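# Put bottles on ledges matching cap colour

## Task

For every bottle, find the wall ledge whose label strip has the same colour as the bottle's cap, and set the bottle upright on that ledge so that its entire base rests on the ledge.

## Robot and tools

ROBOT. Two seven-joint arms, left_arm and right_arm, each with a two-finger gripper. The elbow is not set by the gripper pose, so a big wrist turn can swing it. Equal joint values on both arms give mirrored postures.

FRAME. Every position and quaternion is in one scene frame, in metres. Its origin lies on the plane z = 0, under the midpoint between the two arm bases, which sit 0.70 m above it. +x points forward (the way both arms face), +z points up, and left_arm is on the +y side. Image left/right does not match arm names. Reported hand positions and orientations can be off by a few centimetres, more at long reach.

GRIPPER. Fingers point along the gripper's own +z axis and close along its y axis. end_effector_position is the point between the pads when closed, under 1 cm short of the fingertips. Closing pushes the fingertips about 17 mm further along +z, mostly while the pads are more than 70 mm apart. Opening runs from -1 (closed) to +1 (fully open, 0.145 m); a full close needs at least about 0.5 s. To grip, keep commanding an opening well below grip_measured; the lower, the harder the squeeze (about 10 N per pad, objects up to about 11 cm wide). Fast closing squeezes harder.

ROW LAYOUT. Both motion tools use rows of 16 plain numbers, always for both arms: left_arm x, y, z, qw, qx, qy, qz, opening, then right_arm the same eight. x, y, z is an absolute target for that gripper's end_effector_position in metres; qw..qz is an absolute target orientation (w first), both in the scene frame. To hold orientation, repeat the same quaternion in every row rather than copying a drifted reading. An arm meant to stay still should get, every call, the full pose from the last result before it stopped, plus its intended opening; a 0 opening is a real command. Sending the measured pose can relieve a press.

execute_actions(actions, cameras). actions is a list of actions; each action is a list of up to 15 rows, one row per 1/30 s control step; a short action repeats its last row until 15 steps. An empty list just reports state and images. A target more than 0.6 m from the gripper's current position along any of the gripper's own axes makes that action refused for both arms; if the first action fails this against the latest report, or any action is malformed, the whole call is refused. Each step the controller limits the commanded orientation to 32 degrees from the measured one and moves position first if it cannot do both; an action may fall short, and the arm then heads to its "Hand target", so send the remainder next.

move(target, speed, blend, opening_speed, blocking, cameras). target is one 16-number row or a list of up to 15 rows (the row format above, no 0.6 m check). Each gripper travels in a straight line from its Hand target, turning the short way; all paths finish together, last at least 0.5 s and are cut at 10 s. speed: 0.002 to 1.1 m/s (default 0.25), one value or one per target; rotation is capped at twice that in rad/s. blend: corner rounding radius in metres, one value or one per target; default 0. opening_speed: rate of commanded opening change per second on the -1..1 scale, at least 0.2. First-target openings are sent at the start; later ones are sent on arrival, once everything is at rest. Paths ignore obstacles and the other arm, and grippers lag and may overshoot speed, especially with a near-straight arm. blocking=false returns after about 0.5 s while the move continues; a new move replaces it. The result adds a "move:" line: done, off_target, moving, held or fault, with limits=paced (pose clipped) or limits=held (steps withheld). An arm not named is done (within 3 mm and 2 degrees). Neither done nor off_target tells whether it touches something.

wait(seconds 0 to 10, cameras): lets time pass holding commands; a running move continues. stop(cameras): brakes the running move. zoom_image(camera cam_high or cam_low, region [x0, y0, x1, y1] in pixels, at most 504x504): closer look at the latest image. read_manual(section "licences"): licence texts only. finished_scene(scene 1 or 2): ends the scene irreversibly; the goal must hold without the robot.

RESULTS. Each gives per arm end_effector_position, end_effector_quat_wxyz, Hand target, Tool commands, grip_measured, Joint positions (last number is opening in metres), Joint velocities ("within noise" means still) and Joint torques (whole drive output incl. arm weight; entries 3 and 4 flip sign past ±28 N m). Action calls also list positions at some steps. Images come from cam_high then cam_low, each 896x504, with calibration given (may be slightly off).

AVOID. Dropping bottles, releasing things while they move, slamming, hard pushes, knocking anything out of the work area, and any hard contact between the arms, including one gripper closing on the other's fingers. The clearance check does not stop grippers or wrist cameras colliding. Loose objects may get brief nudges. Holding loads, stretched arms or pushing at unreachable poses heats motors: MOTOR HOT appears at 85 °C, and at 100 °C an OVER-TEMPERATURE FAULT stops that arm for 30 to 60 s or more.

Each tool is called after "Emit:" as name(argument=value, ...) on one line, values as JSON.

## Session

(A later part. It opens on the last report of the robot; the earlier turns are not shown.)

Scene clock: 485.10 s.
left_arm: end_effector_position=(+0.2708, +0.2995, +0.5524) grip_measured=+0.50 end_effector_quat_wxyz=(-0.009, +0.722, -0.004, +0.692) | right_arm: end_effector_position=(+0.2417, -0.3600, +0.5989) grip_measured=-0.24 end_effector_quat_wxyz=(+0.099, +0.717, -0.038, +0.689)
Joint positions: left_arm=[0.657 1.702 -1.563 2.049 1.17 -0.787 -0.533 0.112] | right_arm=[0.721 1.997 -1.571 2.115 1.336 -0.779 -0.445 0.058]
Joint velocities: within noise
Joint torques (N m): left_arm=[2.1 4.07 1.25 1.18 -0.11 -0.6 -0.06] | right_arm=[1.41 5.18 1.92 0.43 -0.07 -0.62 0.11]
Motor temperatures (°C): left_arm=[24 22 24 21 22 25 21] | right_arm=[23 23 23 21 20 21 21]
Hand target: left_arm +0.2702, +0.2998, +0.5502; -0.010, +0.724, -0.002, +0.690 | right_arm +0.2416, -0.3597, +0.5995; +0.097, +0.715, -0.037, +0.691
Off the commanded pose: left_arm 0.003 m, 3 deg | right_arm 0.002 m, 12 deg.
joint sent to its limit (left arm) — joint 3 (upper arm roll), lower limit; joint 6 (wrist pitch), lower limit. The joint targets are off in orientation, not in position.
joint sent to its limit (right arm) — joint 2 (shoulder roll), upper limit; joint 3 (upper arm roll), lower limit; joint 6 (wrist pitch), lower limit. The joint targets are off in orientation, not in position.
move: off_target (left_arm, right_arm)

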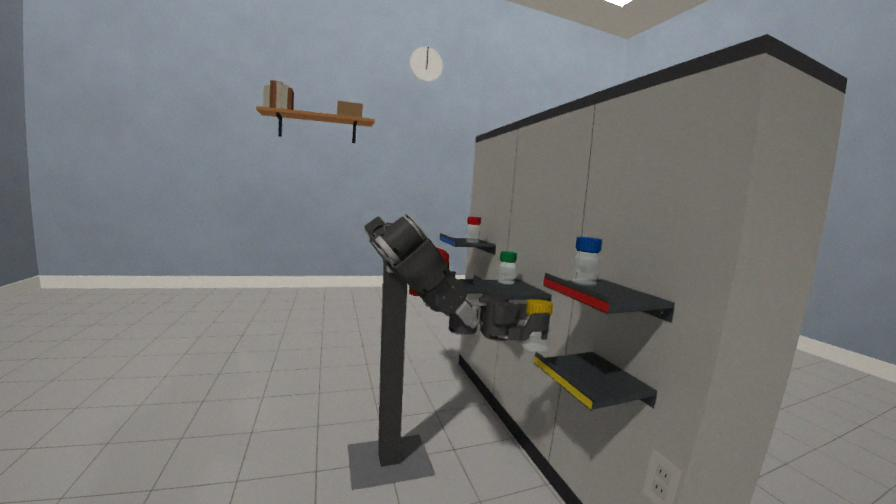

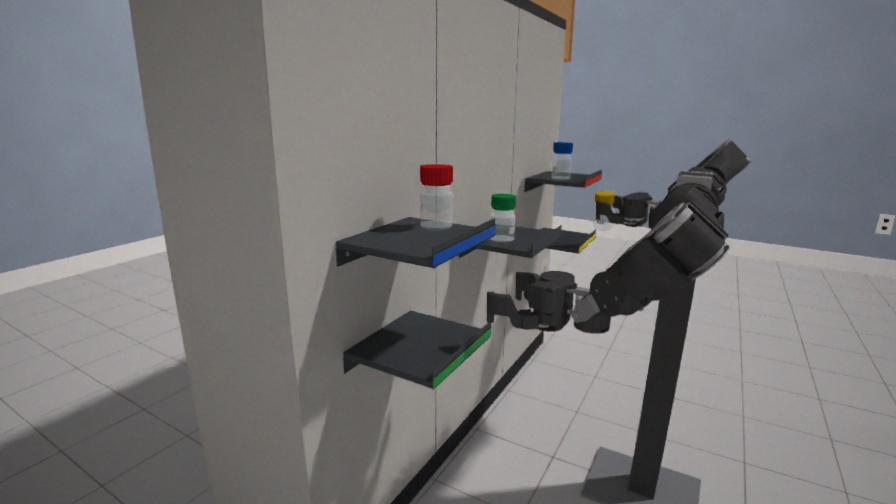

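Emit:
move(target=[[0.27,0.30,0.55,0,0.7071,0,0.7071,0.5,0.27,-0.40,0.587,0.0923,0.701,-0.0923,0.701,-0.8],[0.27,0.30,0.55,0,0.7071,0,0.7071,0.5,0.37,-0.40,0.587,0.0923,0.701,-0.0923,0.701,-0.8]], speed=[0.2,0.12], blend=[0.01,0])

Emit:
zoom_image(camera="cam_low", region=[420, 140, 660, 280])

Emit:
zoom_image(camera="cam_high", region=[440, 220, 700, 420])

Scene clock: 516.73 s.
left_arm: end_effector_position=(+0.2708, +0.2995, +0.5524) grip_measured=+0.50 end_effector_quat_wxyz=(-0.009, +0.722, -0.004, +0.692) | right_arm: end_effector_position=(+0.3693, -0.4003, +0.5830) grip_measured=-0.24 end_effector_quat_wxyz=(+0.093, +0.705, -0.095, +0.696)
Joint positions: left_arm=[0.657 1.702 -1.563 2.049 1.17 -0.787 -0.533 0.112] | right_arm=[0.971 1.462 -1.443 1.532 1.527 -0.459 -0.342 0.058]
Joint velocities: within noise
Joint torques (N m): left_arm=[2.1 4.07 1.24 1.17 -0.11 -0.6 -0.06] | right_arm=[4.6 4.92 4.93 0.58 -0.2 -0.57 0.15]
Motor temperatures (°C): left_arm=[24 23 24 21 22 25 21] | right_arm=[21 24 23 20 20 21 21]
Hand target: left_arm +0.2702, +0.2999, +0.5501; -0.010, +0.724, -0.002, +0.690 | right_arm +0.3699, -0.4001, +0.5869; +0.093, +0.701, -0.092, +0.701
Off the commanded pose: left_arm 0.003 m, 3 deg | right_arm 0.004 m, 1 deg.
joint sent to its limit (left arm) — joint 3 (upper arm roll), lower limit; joint 6 (wrist pitch), lower limit. The joint targets are off in orientation, not in position.
move: off_target (left_arm, right_arm)

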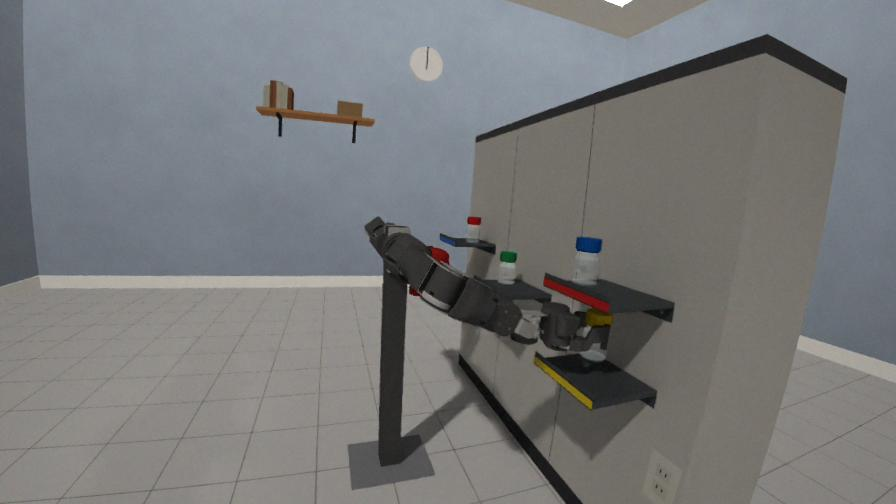

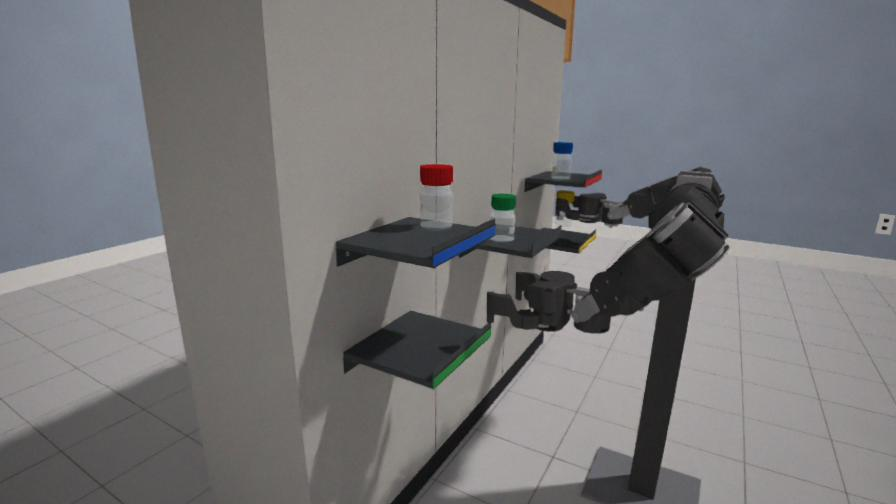

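Scaled by 2.100 from the camera's 896x504 image, which has a finer 1280x720 frame.

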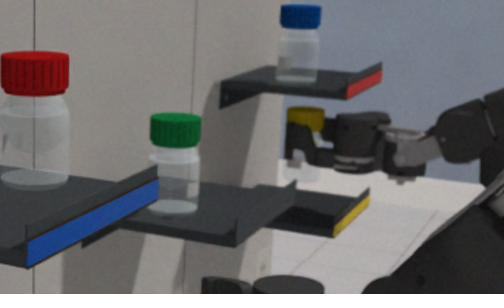

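Scaled by 1.938 from the camera's 896x504 image, which has a finer 1280x720 frame.

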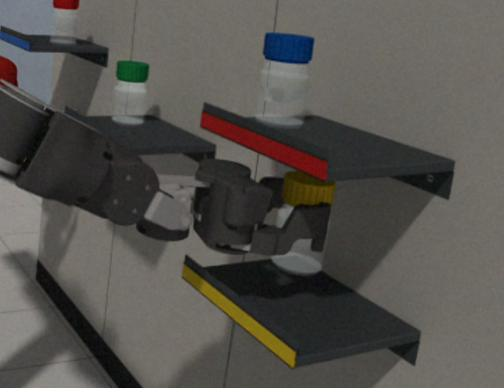

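Emit:
move(target=[[0.27,0.30,0.55,0,0.7071,0,0.7071,0.5,0.37,-0.40,0.560,0.0923,0.701,-0.0923,0.701,-0.8],[0.27,0.30,0.55,0,0.7071,0,0.7071,0.5,0.37,-0.40,0.550,0.0923,0.701,-0.0923,0.701,-0.8]], speed=[0.08,0.03])

Emit:
zoom_image(camera="cam_low", region=[420, 140, 660, 280])

Emit:
zoom_image(camera="cam_high", region=[520, 280, 680, 420])

Scene clock: 525.53 s.
left_arm: end_effector_position=(+0.2708, +0.2995, +0.5524) grip_measured=+0.50 end_effector_quat_wxyz=(-0.009, +0.722, -0.004, +0.692) | right_arm: end_effector_position=(+0.3693, -0.4012, +0.5473) grip_measured=-0.24 end_effector_quat_wxyz=(+0.095, +0.706, -0.095, +0.696)
Joint positions: left_arm=[0.657 1.702 -1.563 2.049 1.17 -0.787 -0.533 0.112] | right_arm=[0.864 1.377 -1.45 1.432 1.516 -0.572 -0.332 0.058]
Joint velocities: within noise
Joint torques (N m): left_arm=[2.1 4.05 1.24 1.17 -0.11 -0.6 -0.06] | right_arm=[4.1 4.92 4.16 0.34 -0.23 -0.83 0.16]
Motor temperatures (°C): left_arm=[24 23 24 21 22 25 21] | right_arm=[22 24 24 20 20 21 21]
Hand target: left_arm +0.2702, +0.2999, +0.5501; -0.010, +0.724, -0.002, +0.690 | right_arm +0.3700, -0.4000, +0.5501; +0.092, +0.701, -0.092, +0.701
Off the commanded pose: left_arm 0.003 m, 3 deg | right_arm 0.003 m, 1 deg.
joint sent to its limit (left arm) — joint 3 (upper arm roll), lower limit; joint 6 (wrist pitch), lower limit. The joint targets are off in orientation, not in position.
move: off_target (left_arm)

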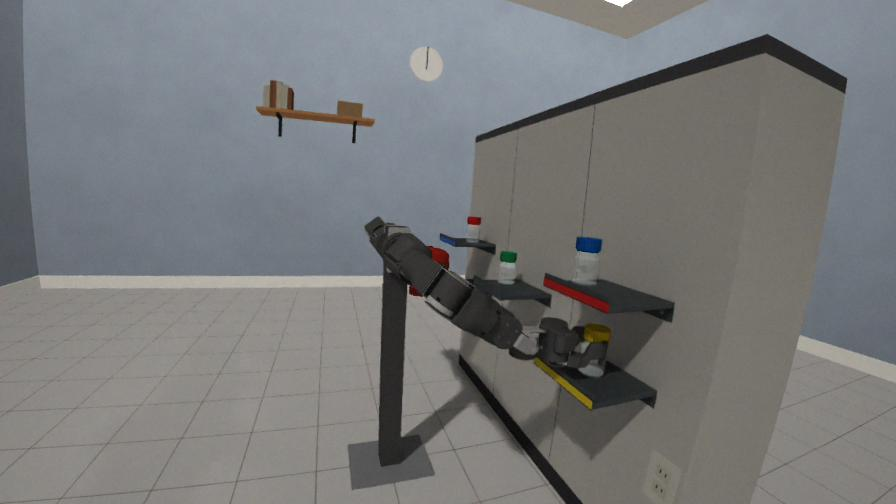

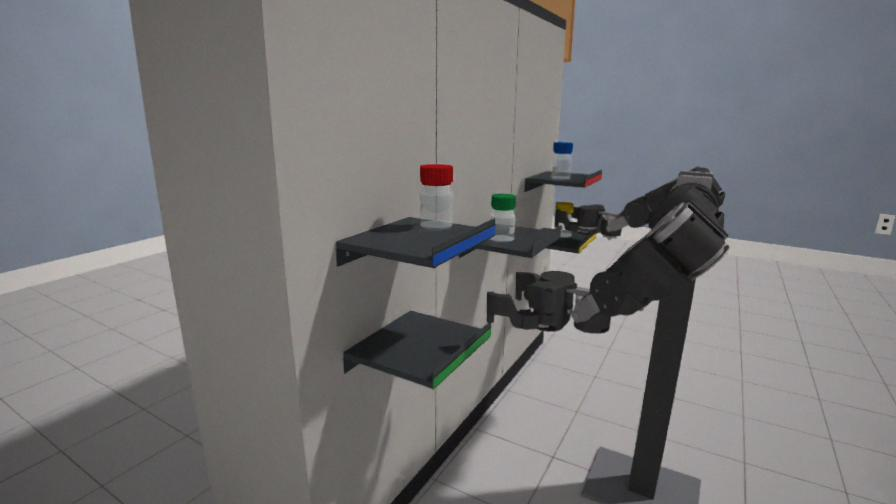

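Scaled by 2.100 from the camera's 896x504 image, which has a finer 1280x720 frame.

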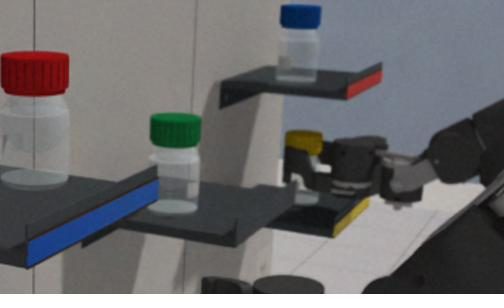

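Scaled by 3.150 from the camera's 896x504 image, which has a finer 1280x720 frame.

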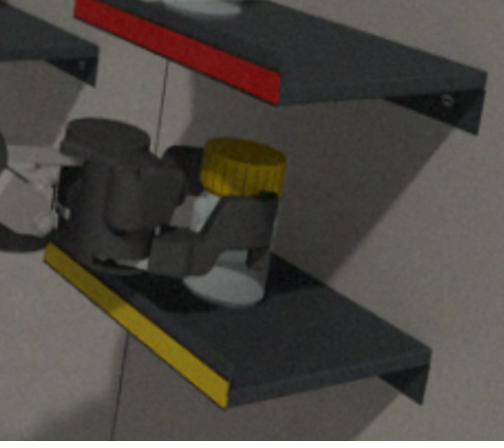

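Emit:
move(target=[0.27,0.30,0.55,0,0.7071,0,0.7071,0.5,0.37,-0.40,0.540,0.0923,0.701,-0.0923,0.701,-0.8], speed=0.03)

Emit:
zoom_image(camera="cam_high", region=[520, 280, 680, 420])

Scene clock: 534.13 s.
left_arm: end_effector_position=(+0.2708, +0.2995, +0.5524) grip_measured=+0.50 end_effector_quat_wxyz=(-0.009, +0.722, -0.004, +0.692) | right_arm: end_effector_position=(+0.3699, -0.4017, +0.5419) grip_measured=-0.24 end_effector_quat_wxyz=(+0.095, +0.700, -0.095, +0.702)
Joint positions: left_arm=[0.657 1.702 -1.563 2.049 1.17 -0.787 -0.533 0.112] | right_arm=[0.842 1.352 -1.45 1.401 1.512 -0.612 -0.326 0.058]
Joint velocities: within noise
Joint torques (N m): left_arm=[2.1 4.07 1.24 1.17 -0.11 -0.6 -0.06] | right_arm=[3.47 4.5 3.21 0.23 -0.11 -0.52 0.19]
Motor temperatures (°C): left_arm=[24 23 24 21 22 25 21] | right_arm=[22 24 24 20 20 21 21]
Hand target: left_arm +0.2702, +0.2999, +0.5501; -0.010, +0.724, -0.002, +0.690 | right_arm +0.3700, -0.3999, +0.5400; +0.092, +0.701, -0.092, +0.701
Off the commanded pose: left_arm 0.003 m, 3 deg | right_arm 0.002 m, 0 deg.
joint sent to its limit (left arm) — joint 3 (upper arm roll), lower limit; joint 6 (wrist pitch), lower limit. The joint targets are off in orientation, not in position.
move: off_target (left_arm)

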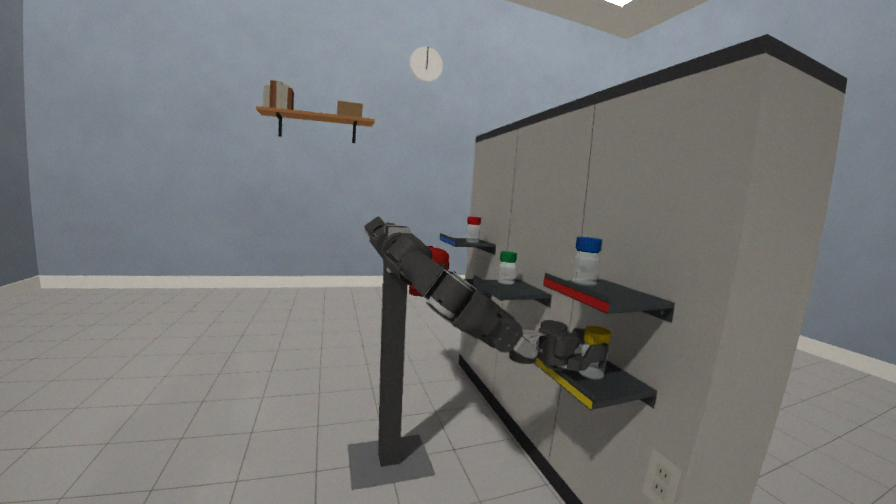

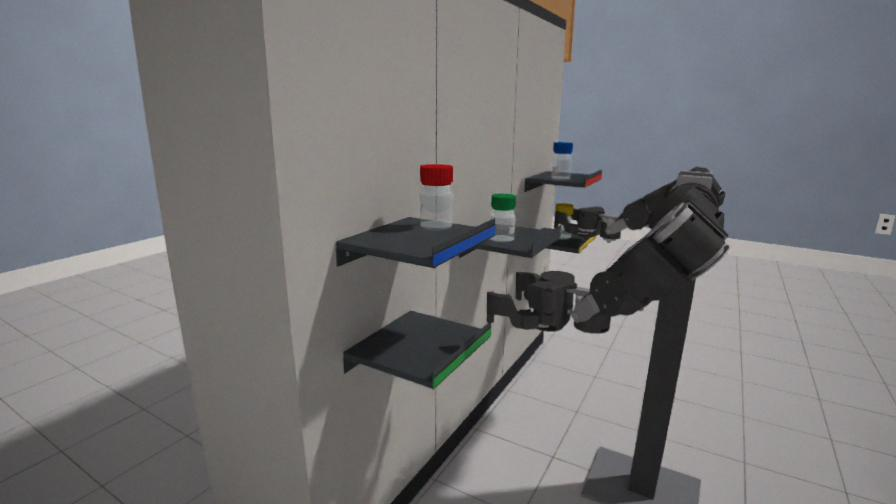

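Scaled by 3.150 from the camera's 896x504 image, which has a finer 1280x720 frame.

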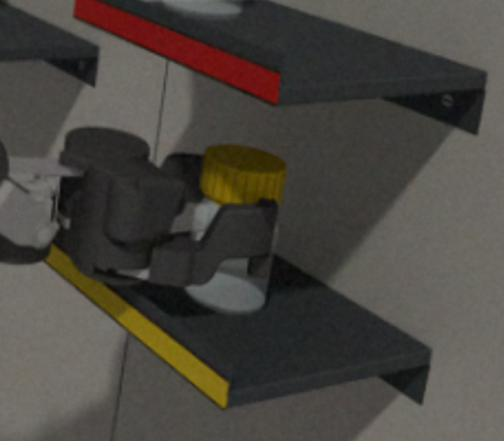

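Emit:
move(target=[[0.27,0.30,0.55,0,0.7071,0,0.7071,0.4,0.37,-0.40,0.542,0.0923,0.701,-0.0923,0.701,0.2],[0.29,0.18,0.62,0,0.7071,0,0.7071,0.4,0.26,-0.37,0.545,0.0923,0.701,-0.0923,0.701,0.2],[0.29,0.057,0.64,0,0.7071,0,0.7071,0.4,0.26,-0.37,0.56,0.0923,0.701,-0.0923,0.701,0.4]], opening_speed=1, speed=0.15)

Emit:
zoom_image(camera="cam_low", region=[420, 140, 660, 280])

Emit:
zoom_image(camera="cam_high", region=[440, 220, 700, 420])

Scene clock: 550.53 s.
left_arm: end_effector_position=(+0.2894, +0.0559, +0.6409) grip_measured=+0.40 end_effector_quat_wxyz=(+0.004, +0.706, -0.002, +0.708) | right_arm: end_effector_position=(+0.2608, -0.3702, +0.5605) grip_measured=+0.40 end_effector_quat_wxyz=(+0.105, +0.724, -0.093, +0.675)
Joint positions: left_arm=[0.717 0.468 -1.183 2.35 0.949 0.437 -1.577 0.105] | right_arm=[0.694 1.793 -1.571 1.995 1.355 -0.782 -0.576 0.105]
Joint velocities: within noise
Joint torques (N m): left_arm=[4.76 -0.38 2.14 2.21 -0.42 0.01 -0.02] | right_arm=[1.73 6 2.17 0.91 -0.08 -0.47 0.17]
Motor temperatures (°C): left_arm=[24 23 24 21 22 25 21] | right_arm=[22 24 24 20 20 21 21]
Hand target: left_arm +0.2900, +0.0570, +0.6400; +0.000, +0.707, +0.000, +0.707 | right_arm +0.2603, -0.3700, +0.5603; +0.104, +0.725, -0.092, +0.675
Off the commanded pose: left_arm 0.002 m, 1 deg | right_arm 0.001 m, 4 deg.
joint sent to its limit (left arm) — joint 7 (wrist yaw), lower limit. The joint targets still meet the commanded pose.
joint sent to its limit (right arm) — joint 3 (upper arm roll), lower limit; joint 6 (wrist pitch), lower limit. The joint targets are off in orientation, not in position.
move: off_target (right_arm); target 3's new opening was sent with right_arm's hand 0.001 m and 4 deg from that target

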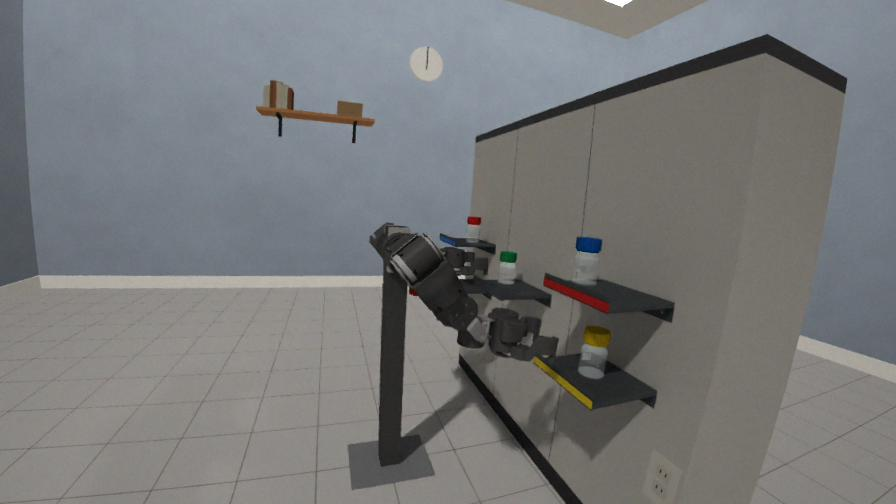

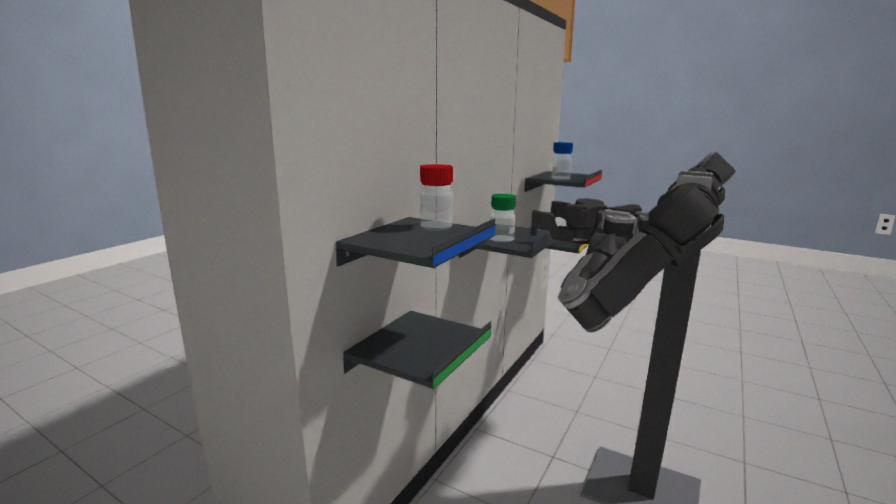

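Scaled by 2.100 from the camera's 896x504 image, which has a finer 1280x720 frame.

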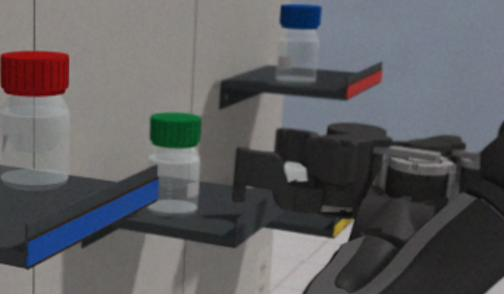

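Scaled by 1.938 from the camera's 896x504 image, which has a finer 1280x720 frame.

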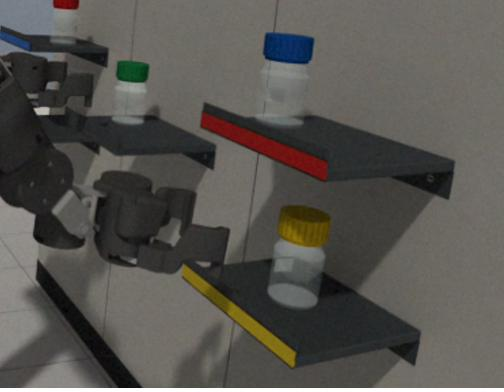

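Emit:
move(target=[[0.386,0.057,0.64,0,0.7071,0,0.7071,0.4,0.26,-0.37,0.56,0.0923,0.701,-0.0923,0.701,0.4],[0.386,0.057,0.64,0,0.7071,0,0.7071,-0.8,0.26,-0.37,0.56,0.0923,0.701,-0.0923,0.701,0.4],[0.386,0.057,0.675,0,0.7071,0,0.7071,-0.8,0.26,-0.37,0.56,0.0923,0.701,-0.0923,0.701,0.4]], speed=[0.12,0.1,0.08], opening_speed=1.5)

Emit:
zoom_image(camera="cam_low", region=[420, 140, 660, 280])

Emit:
zoom_image(camera="cam_high", region=[440, 220, 700, 420])

Scene clock: 567.70 s.
left_arm: end_effector_position=(+0.3863, +0.0561, +0.6731) grip_measured=-0.24 end_effector_quat_wxyz=(+0.002, +0.710, -0.002, +0.705) | right_arm: end_effector_position=(+0.2608, -0.3702, +0.5605) grip_measured=+0.40 end_effector_quat_wxyz=(+0.105, +0.724, -0.093, +0.675)
Joint positions: left_arm=[0.992 0.438 -1.029 1.954 1.16 0.415 -1.28 0.058] | right_arm=[0.694 1.793 -1.571 1.995 1.355 -0.782 -0.576 0.105]
Joint velocities: within noise
Joint torques (N m): left_arm=[8.72 -0.09 2.7 2.71 -0.53 -0.26 -0.05] | right_arm=[1.67 6.05 2 0.94 -0.06 -0.47 0.17]
Motor temperatures (°C): left_arm=[25 22 24 21 22 24 21] | right_arm=[21 24 24 20 20 21 21]
Hand target: left_arm +0.3860, +0.0570, +0.6750; +0.000, +0.707, +0.000, +0.707 | right_arm +0.2603, -0.3700, +0.5602; +0.104, +0.725, -0.092, +0.675
Off the commanded pose: left_arm 0.002 m, 1 deg | right_arm 0.001 m, 4 deg.
joint sent to its limit (right arm) — joint 3 (upper arm roll), lower limit; joint 6 (wrist pitch), lower limit. The joint targets are off in orientation, not in position.
move: off_target (right_arm)

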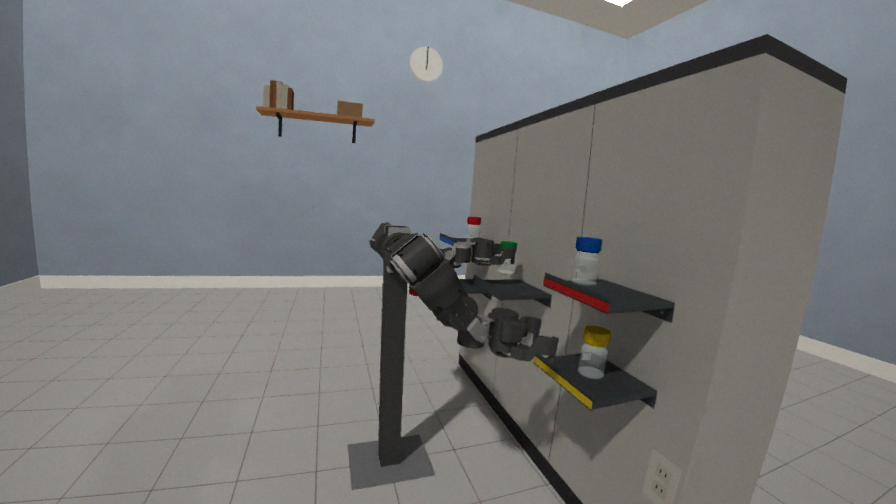

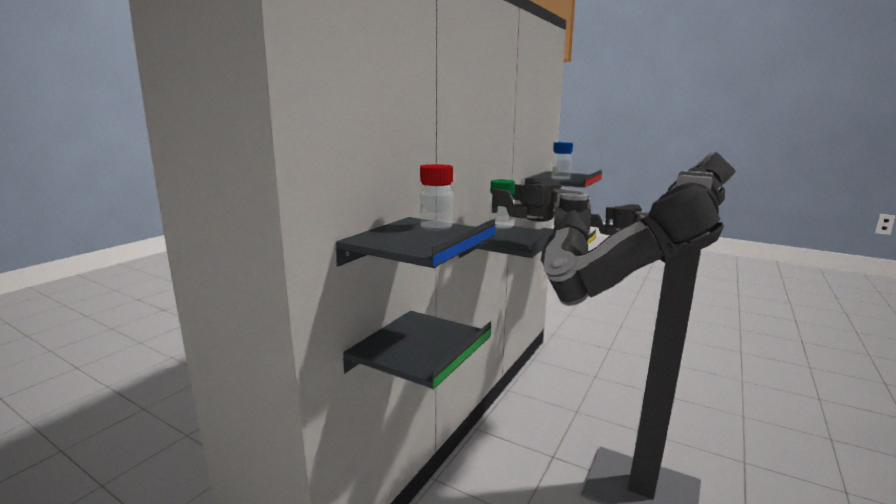

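Scaled by 2.100 from the camera's 896x504 image, which has a finer 1280x720 frame.

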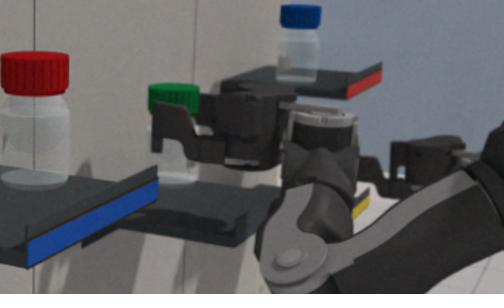

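Scaled by 1.938 from the camera's 896x504 image, which has a finer 1280x720 frame.

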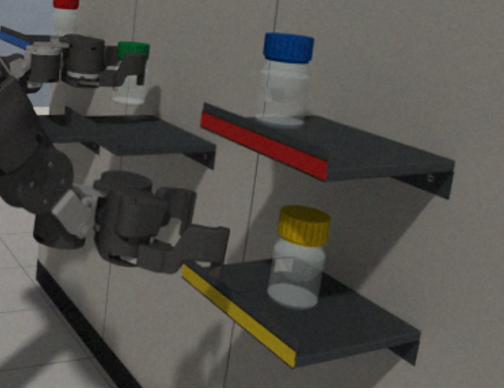

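Emit:
move(target=[[0.28,0.08,0.675,0,0.7071,0,0.7071,-0.8,0.245,-0.37,0.58,0.0923,0.701,-0.0923,0.701,0.4],[0.27,0.25,0.61,-0.0923,0.701,0.0923,0.701,-0.8,0.25,-0.36,0.65,0.0923,0.701,-0.0923,0.701,0.4],[0.27,0.40,0.587,-0.0923,0.701,0.0923,0.701,-0.8,0.26,-0.35,0.735,0.0923,0.701,-0.0923,0.701,0.4],[0.37,0.405,0.587,-0.0923,0.701,0.0923,0.701,-0.8,0.26,-0.35,0.735,0.0923,0.701,-0.0923,0.701,0.4],[0.37,0.405,0.555,-0.0923,0.701,0.0923,0.701,-0.8,0.26,-0.35,0.735,0.0923,0.701,-0.0923,0.701,0.4]], speed=[0.15,0.2,0.2,0.15,0.06], blend=[0.02,0.02,0.01,0.003,0])

Emit:
zoom_image(camera="cam_low", region=[320, 200, 620, 400])

Emit:
zoom_image(camera="cam_high", region=[420, 200, 680, 400])

Scene clock: 593.03 s.
left_arm: end_effector_position=(+0.3693, +0.4061, +0.5530) grip_measured=-0.24 end_effector_quat_wxyz=(-0.094, +0.705, +0.095, +0.696) | right_arm: end_effector_position=(+0.2605, -0.3500, +0.7367) grip_measured=+0.40 end_effector_quat_wxyz=(+0.171, +0.676, -0.112, +0.708)
Joint positions: left_arm=[0.785 1.389 -1.336 1.426 1.511 -0.541 -0.305 0.058] | right_arm=[1.838 1.996 -1.57 2.314 1.559 0.256 -0.707 0.105]
Joint velocities: within noise
Joint torques (N m): left_arm=[5.71 5.08 3.19 0.36 -0.11 -0.97 0.22] | right_arm=[1.23 -1.25 2.54 -0.06 -0.25 -0.25 0.15]
Motor temperatures (°C): left_arm=[27 22 25 21 22 24 21] | right_arm=[21 24 23 19 20 21 21]
Hand target: left_arm +0.3699, +0.4051, +0.5550; -0.092, +0.701, +0.092, +0.701 | right_arm +0.2608, -0.3499, +0.7351; +0.169, +0.679, -0.111, +0.706
Off the commanded pose: left_arm 0.002 m, 1 deg | right_arm 0.002 m, 10 deg.
joint sent to its limit (right arm) — joint 2 (shoulder roll), upper limit; joint 3 (upper arm roll), lower limit; joint 5 (forearm roll), upper limit. The joint targets are off in orientation, not in position.
move: off_target (right_arm)

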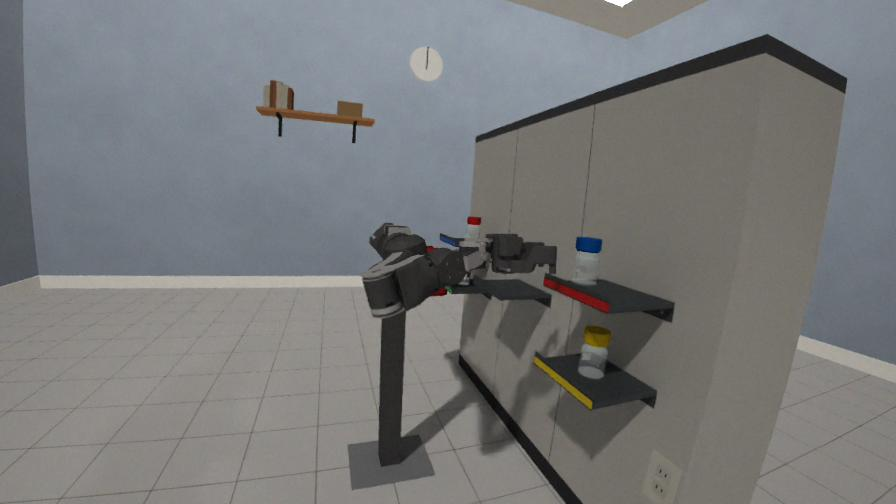

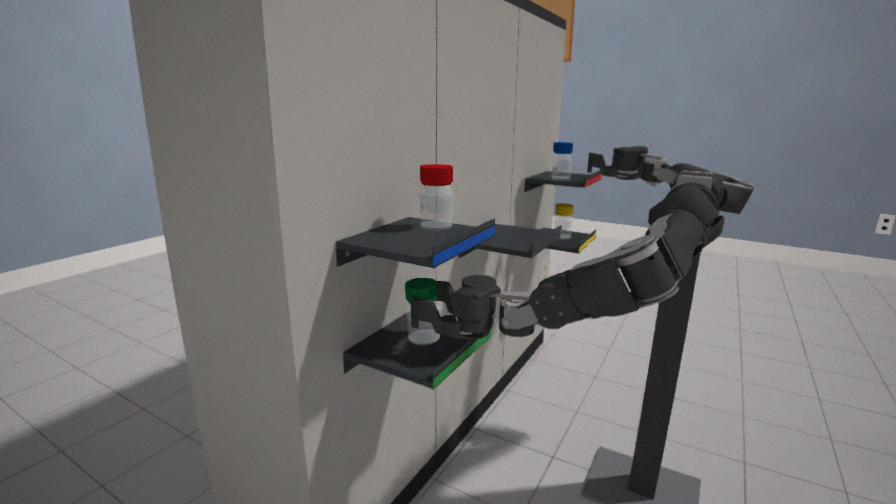

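Scaled by 1.680 from the camera's 896x504 image, which has a finer 1280x720 frame.

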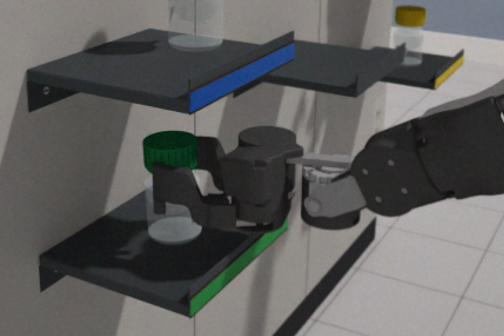

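Scaled by 1.938 from the camera's 896x504 image, which has a finer 1280x720 frame.

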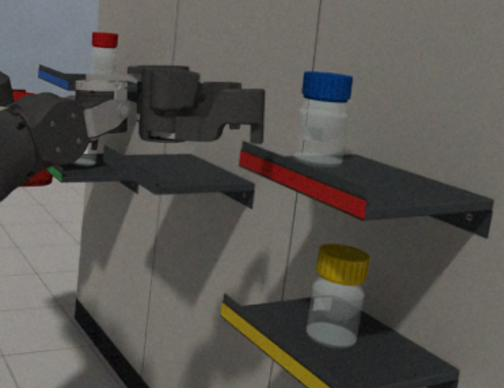

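Emit:
move(target=[[0.37,0.405,0.541,-0.0923,0.701,0.0923,0.701,-0.8,0.31,-0.35,0.735,0.0923,0.701,-0.0923,0.701,0.4],[0.37,0.405,0.542,-0.0923,0.701,0.0923,0.701,0.2,0.31,-0.35,0.735,0.0923,0.701,-0.0923,0.701,0.4],[0.27,0.38,0.55,-0.0923,0.701,0.0923,0.701,0.2,0.31,-0.35,0.735,0.0923,0.701,-0.0923,0.701,0.4]], speed=[0.05,0.03,0.15], opening_speed=1)

Emit:
zoom_image(camera="cam_low", region=[320, 200, 620, 400])

Emit:
zoom_image(camera="cam_high", region=[520, 200, 680, 340])

Emit:
zoom_image(camera="cam_low", region=[500, 120, 680, 220])

Scene clock: 612.70 s.
left_arm: end_effector_position=(+0.2708, +0.3800, +0.5526) grip_measured=+0.20 end_effector_quat_wxyz=(-0.101, +0.723, +0.091, +0.677) | right_arm: end_effector_position=(+0.3095, -0.3511, +0.7364) grip_measured=+0.40 end_effector_quat_wxyz=(+0.112, +0.687, -0.072, +0.715)
Joint positions: left_arm=[0.696 1.742 -1.563 1.901 1.403 -0.788 -0.505 0.09] | right_arm=[1.779 1.814 -1.57 2.086 1.559 0.186 -0.525 0.105]
Joint velocities: within noise
Joint torques (N m): left_arm=[2.25 4.5 1.47 0.58 -0.1 -0.59 -0.06] | right_arm=[1.96 -1.44 3.06 0.16 -0.15 -0.5 0.16]
Motor temperatures (°C): left_arm=[25 23 25 21 22 25 21] | right_arm=[21 24 23 19 20 21 21]
Hand target: left_arm +0.2702, +0.3799, +0.5502; -0.102, +0.725, +0.093, +0.675 | right_arm +0.3100, -0.3501, +0.7350; +0.109, +0.688, -0.071, +0.714
Off the commanded pose: left_arm 0.003 m, 4 deg | right_arm 0.002 m, 4 deg.
joint read past its limit (left arm) — joint 6 (wrist pitch), lower limit.
joint sent to its limit (left arm) — joint 3 (upper arm roll), lower limit; joint 6 (wrist pitch), lower limit. The joint targets are off in orientation, not in position.
joint sent to its limit (right arm) — joint 3 (upper arm roll), lower limit; joint 5 (forearm roll), upper limit. The joint targets are off in orientation, not in position.
move: off_target (left_arm, right_arm); target 2's new opening was sent with left_arm's hand 0.009 m and 2 deg from that target

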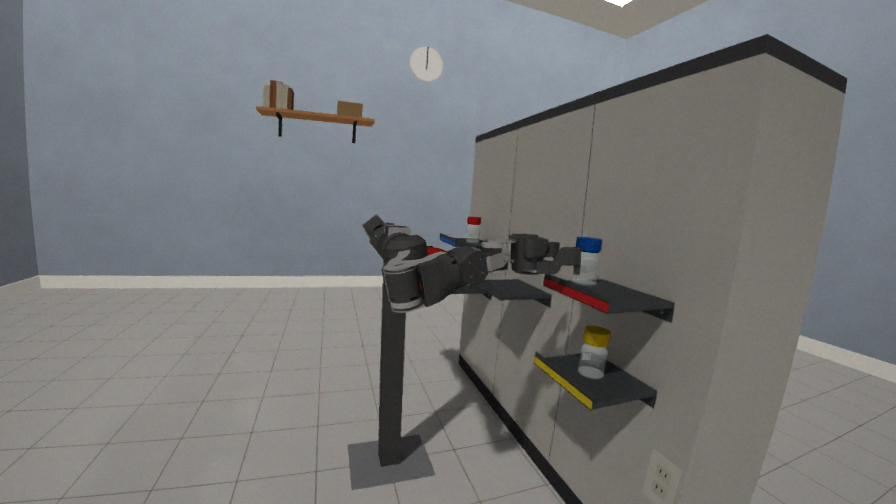

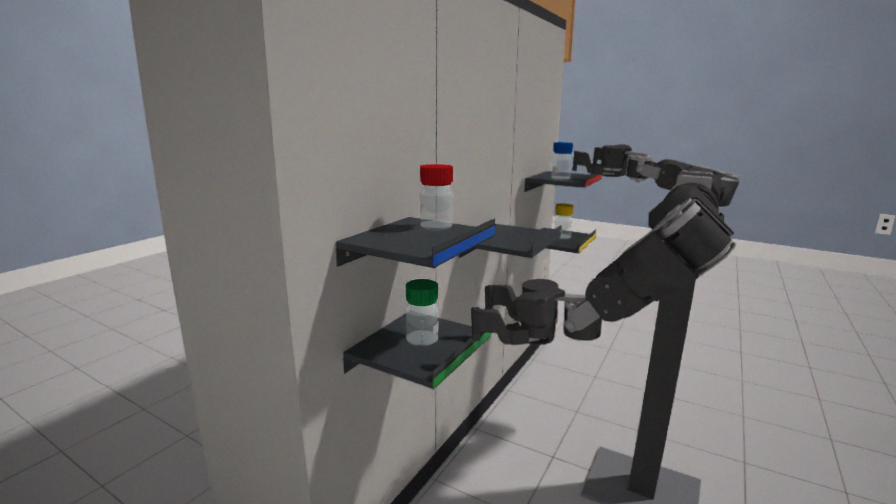

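Scaled by 1.680 from the camera's 896x504 image, which has a finer 1280x720 frame.

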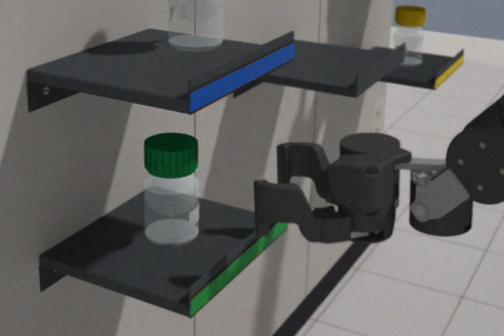

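Scaled by 3.150 from the camera's 896x504 image, which has a finer 1280x720 frame.

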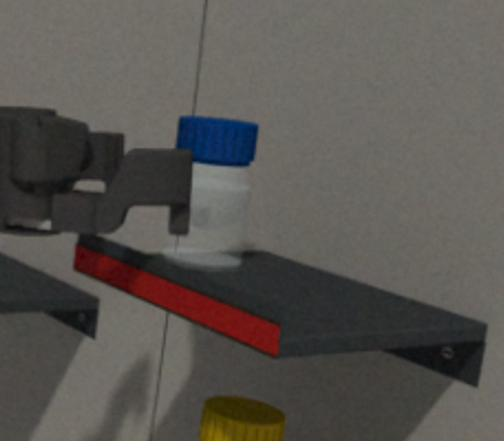

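Scaled by 2.800 from the camera's 896x504 image, which has a finer 1280x720 frame.

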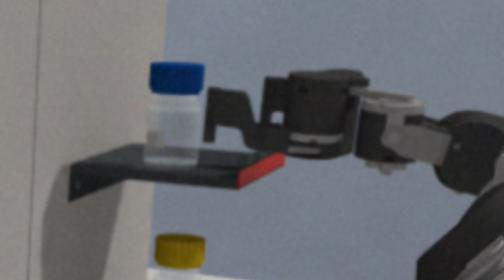

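Emit:
move(target=[[0.245,0.37,0.60,-0.0923,0.701,0.0923,0.701,0.2,0.381,-0.347,0.735,0.0923,0.701,-0.0923,0.701,0.4],[0.245,0.37,0.60,-0.0923,0.701,0.0923,0.701,0.2,0.381,-0.347,0.735,0.0923,0.701,-0.0923,0.701,-0.8],[0.26,0.36,0.735,-0.0923,0.701,0.0923,0.701,0.2,0.381,-0.347,0.77,0.0923,0.701,-0.0923,0.701,-0.8]], speed=[0.1,0.1,0.15], opening_speed=1.5)

Emit:
zoom_image(camera="cam_low", region=[380, 100, 680, 280])

Emit:
zoom_image(camera="cam_high", region=[420, 180, 680, 340])

Scene clock: 635.80 s.
left_arm: end_effector_position=(+0.2607, +0.3600, +0.7368) grip_measured=+0.20 end_effector_quat_wxyz=(-0.163, +0.694, +0.106, +0.693) | right_arm: end_effector_position=(+0.3819, -0.3460, +0.7658) grip_measured=-0.30 end_effector_quat_wxyz=(+0.092, +0.706, -0.089, +0.697)
Joint positions: left_arm=[1.895 2.009 -1.563 2.262 1.584 0.356 -0.625 0.09] | right_arm=[1.115 1.374 -0.701 1.751 1.559 0.444 -0.593 0.053]
Joint velocities: within noise
Joint torques (N m): left_arm=[1.91 -1.38 1.84 -0.32 -0.11 -0.46 0.19] | right_arm=[4.95 2.76 5.81 0.46 -0.17 -0.46 -0.15]
Motor temperatures (°C): left_arm=[24 23 25 21 22 25 21] | right_arm=[21 23 24 19 20 21 21]
Hand target: left_arm +0.2610, +0.3599, +0.7351; -0.161, +0.697, +0.106, +0.691 | right_arm +0.3810, -0.3469, +0.7699; +0.092, +0.701, -0.092, +0.701
Off the commanded pose: left_arm 0.002 m, 8 deg | right_arm 0.004 m, 1 deg.
joint sent to its limit (left arm) — joint 2 (shoulder roll), upper limit; joint 3 (upper arm roll), lower limit; joint 5 (forearm roll), upper limit. The joint targets are off in orientation, not in position.
joint sent to its limit (right arm) — joint 5 (forearm roll), upper limit. The joint targets still meet the commanded pose.
move: off_target (left_arm, right_arm)

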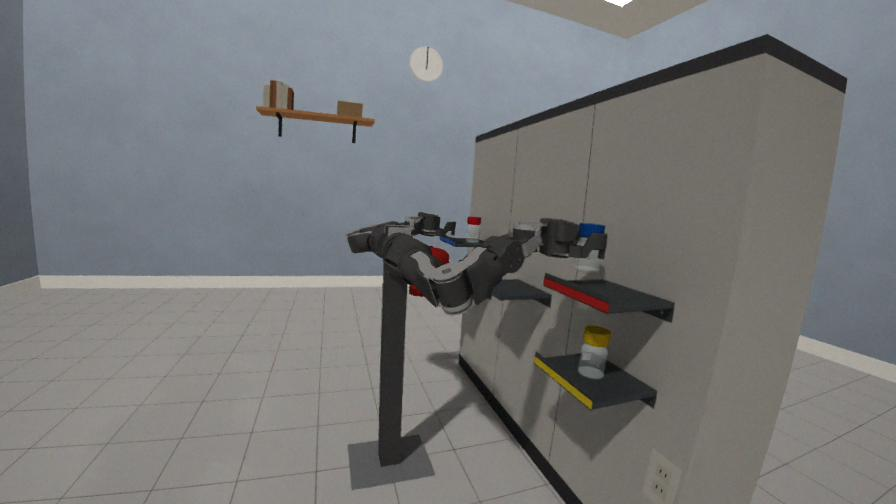

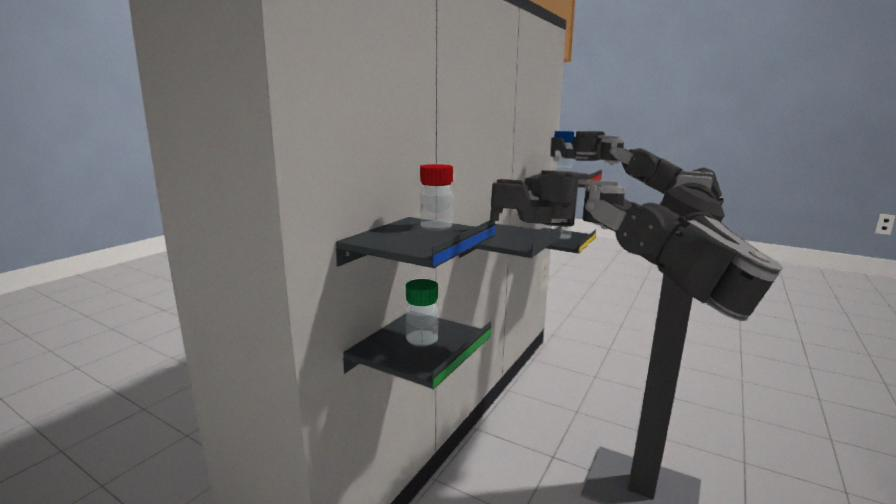

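Scaled by 1.680 from the camera's 896x504 image, which has a finer 1280x720 frame.

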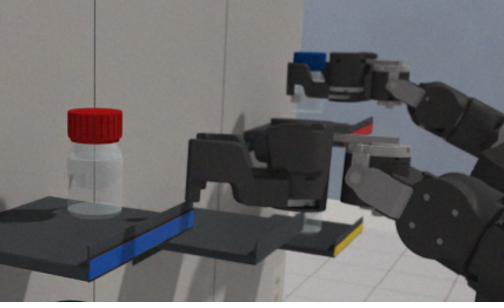

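Scaled by 1.938 from the camera's 896x504 image, which has a finer 1280x720 frame.

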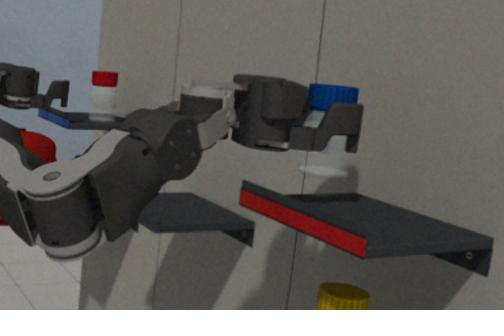

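Emit:
move(target=[[0.30,0.36,0.735,-0.0923,0.701,0.0923,0.701,0.4,0.29,-0.33,0.765,0.0923,0.701,-0.0923,0.701,-0.8],[0.375,0.362,0.735,-0.0923,0.701,0.0923,0.701,0.4,0.29,-0.10,0.72,0,0.7071,0,0.7071,-0.8],[0.375,0.362,0.735,-0.0923,0.701,0.0923,0.701,0.4,0.31,0.055,0.69,-0.0923,0.701,0.0923,0.701,-0.8],[0.375,0.362,0.735,-0.0923,0.701,0.0923,0.701,0.4,0.38,0.06,0.68,-0.0923,0.701,0.0923,0.701,-0.8]], speed=[0.15,0.2,0.15,0.12], blend=[0.005,0.02,0.01,0])

Emit:
zoom_image(camera="cam_low", region=[380, 100, 680, 280])

Emit:
zoom_image(camera="cam_high", region=[420, 180, 680, 340])

Scene clock: 660.50 s.
left_arm: end_effector_position=(+0.3746, +0.3620, +0.7361) grip_measured=+0.40 end_effector_quat_wxyz=(-0.092, +0.700, +0.090, +0.703) | right_arm: end_effector_position=(+0.3812, +0.0584, +0.6763) grip_measured=-0.30 end_effector_quat_wxyz=(-0.088, +0.707, +0.091, +0.696)
Joint positions: left_arm=[1.165 1.512 -0.962 1.771 1.584 0.201 -0.512 0.105] | right_arm=[1.037 0.095 -1.091 1.738 1.074 0.458 -1.143 0.053]
Joint velocities: within noise
Joint torques (N m): left_arm=[4.58 2.07 4.07 0.06 -0.05 -0.5 -0.06] | right_arm=[7.19 -2.02 2.84 2.65 -0.7 -0.38 0.2]
Motor temperatures (°C): left_arm=[24 22 25 21 22 25 21] | right_arm=[22 23 25 19 20 21 21]
Hand target: left_arm +0.3750, +0.3621, +0.7351; -0.093, +0.701, +0.092, +0.701 | right_arm +0.3800, +0.0600, +0.6800; -0.092, +0.701, +0.092, +0.701
Off the commanded pose: left_arm 0.001 m, 0 deg | right_arm 0.004 m, 1 deg.
joint sent to its limit (left arm) — joint 5 (forearm roll), upper limit. The joint targets still meet the commanded pose.
move: off_target (right_arm)

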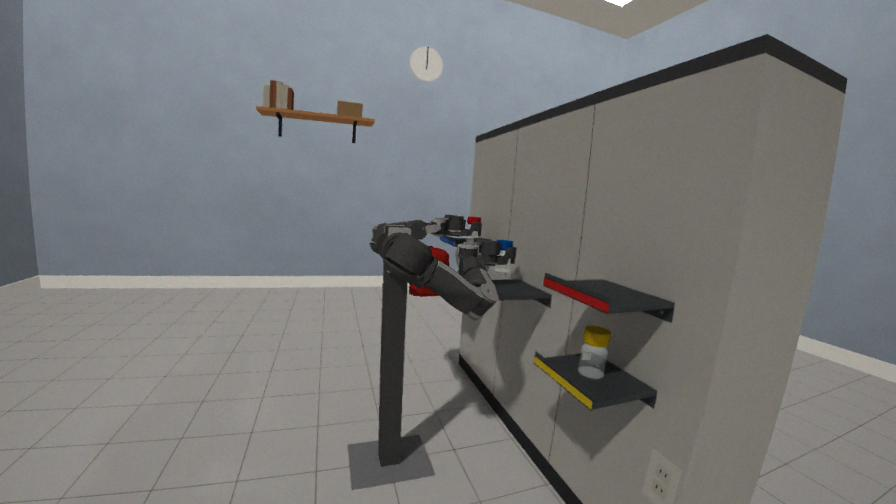

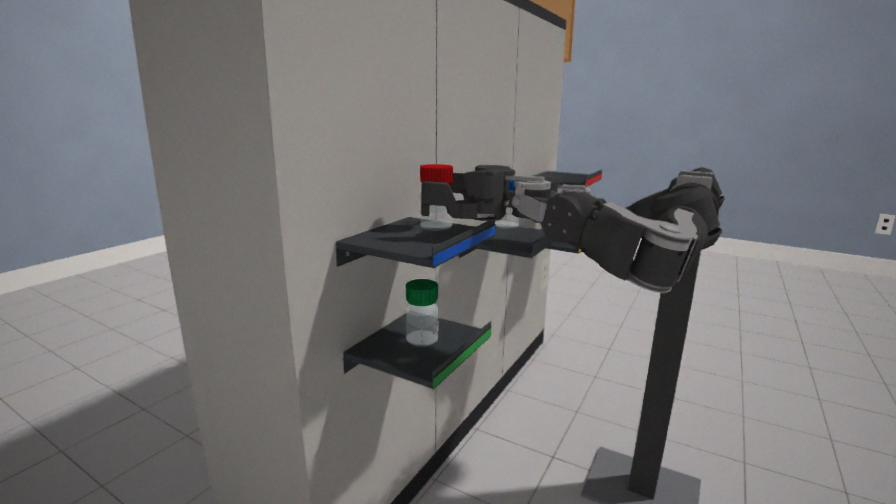

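Scaled by 1.680 from the camera's 896x504 image, which has a finer 1280x720 frame.

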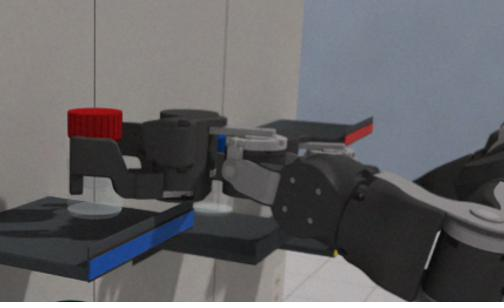

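Scaled by 1.938 from the camera's 896x504 image, which has a finer 1280x720 frame.

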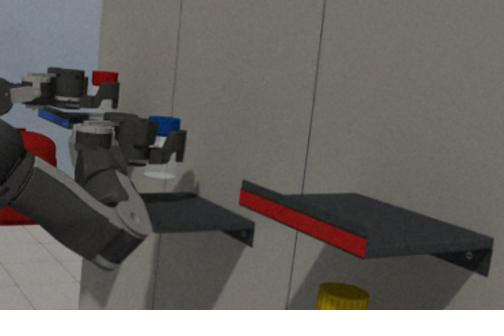

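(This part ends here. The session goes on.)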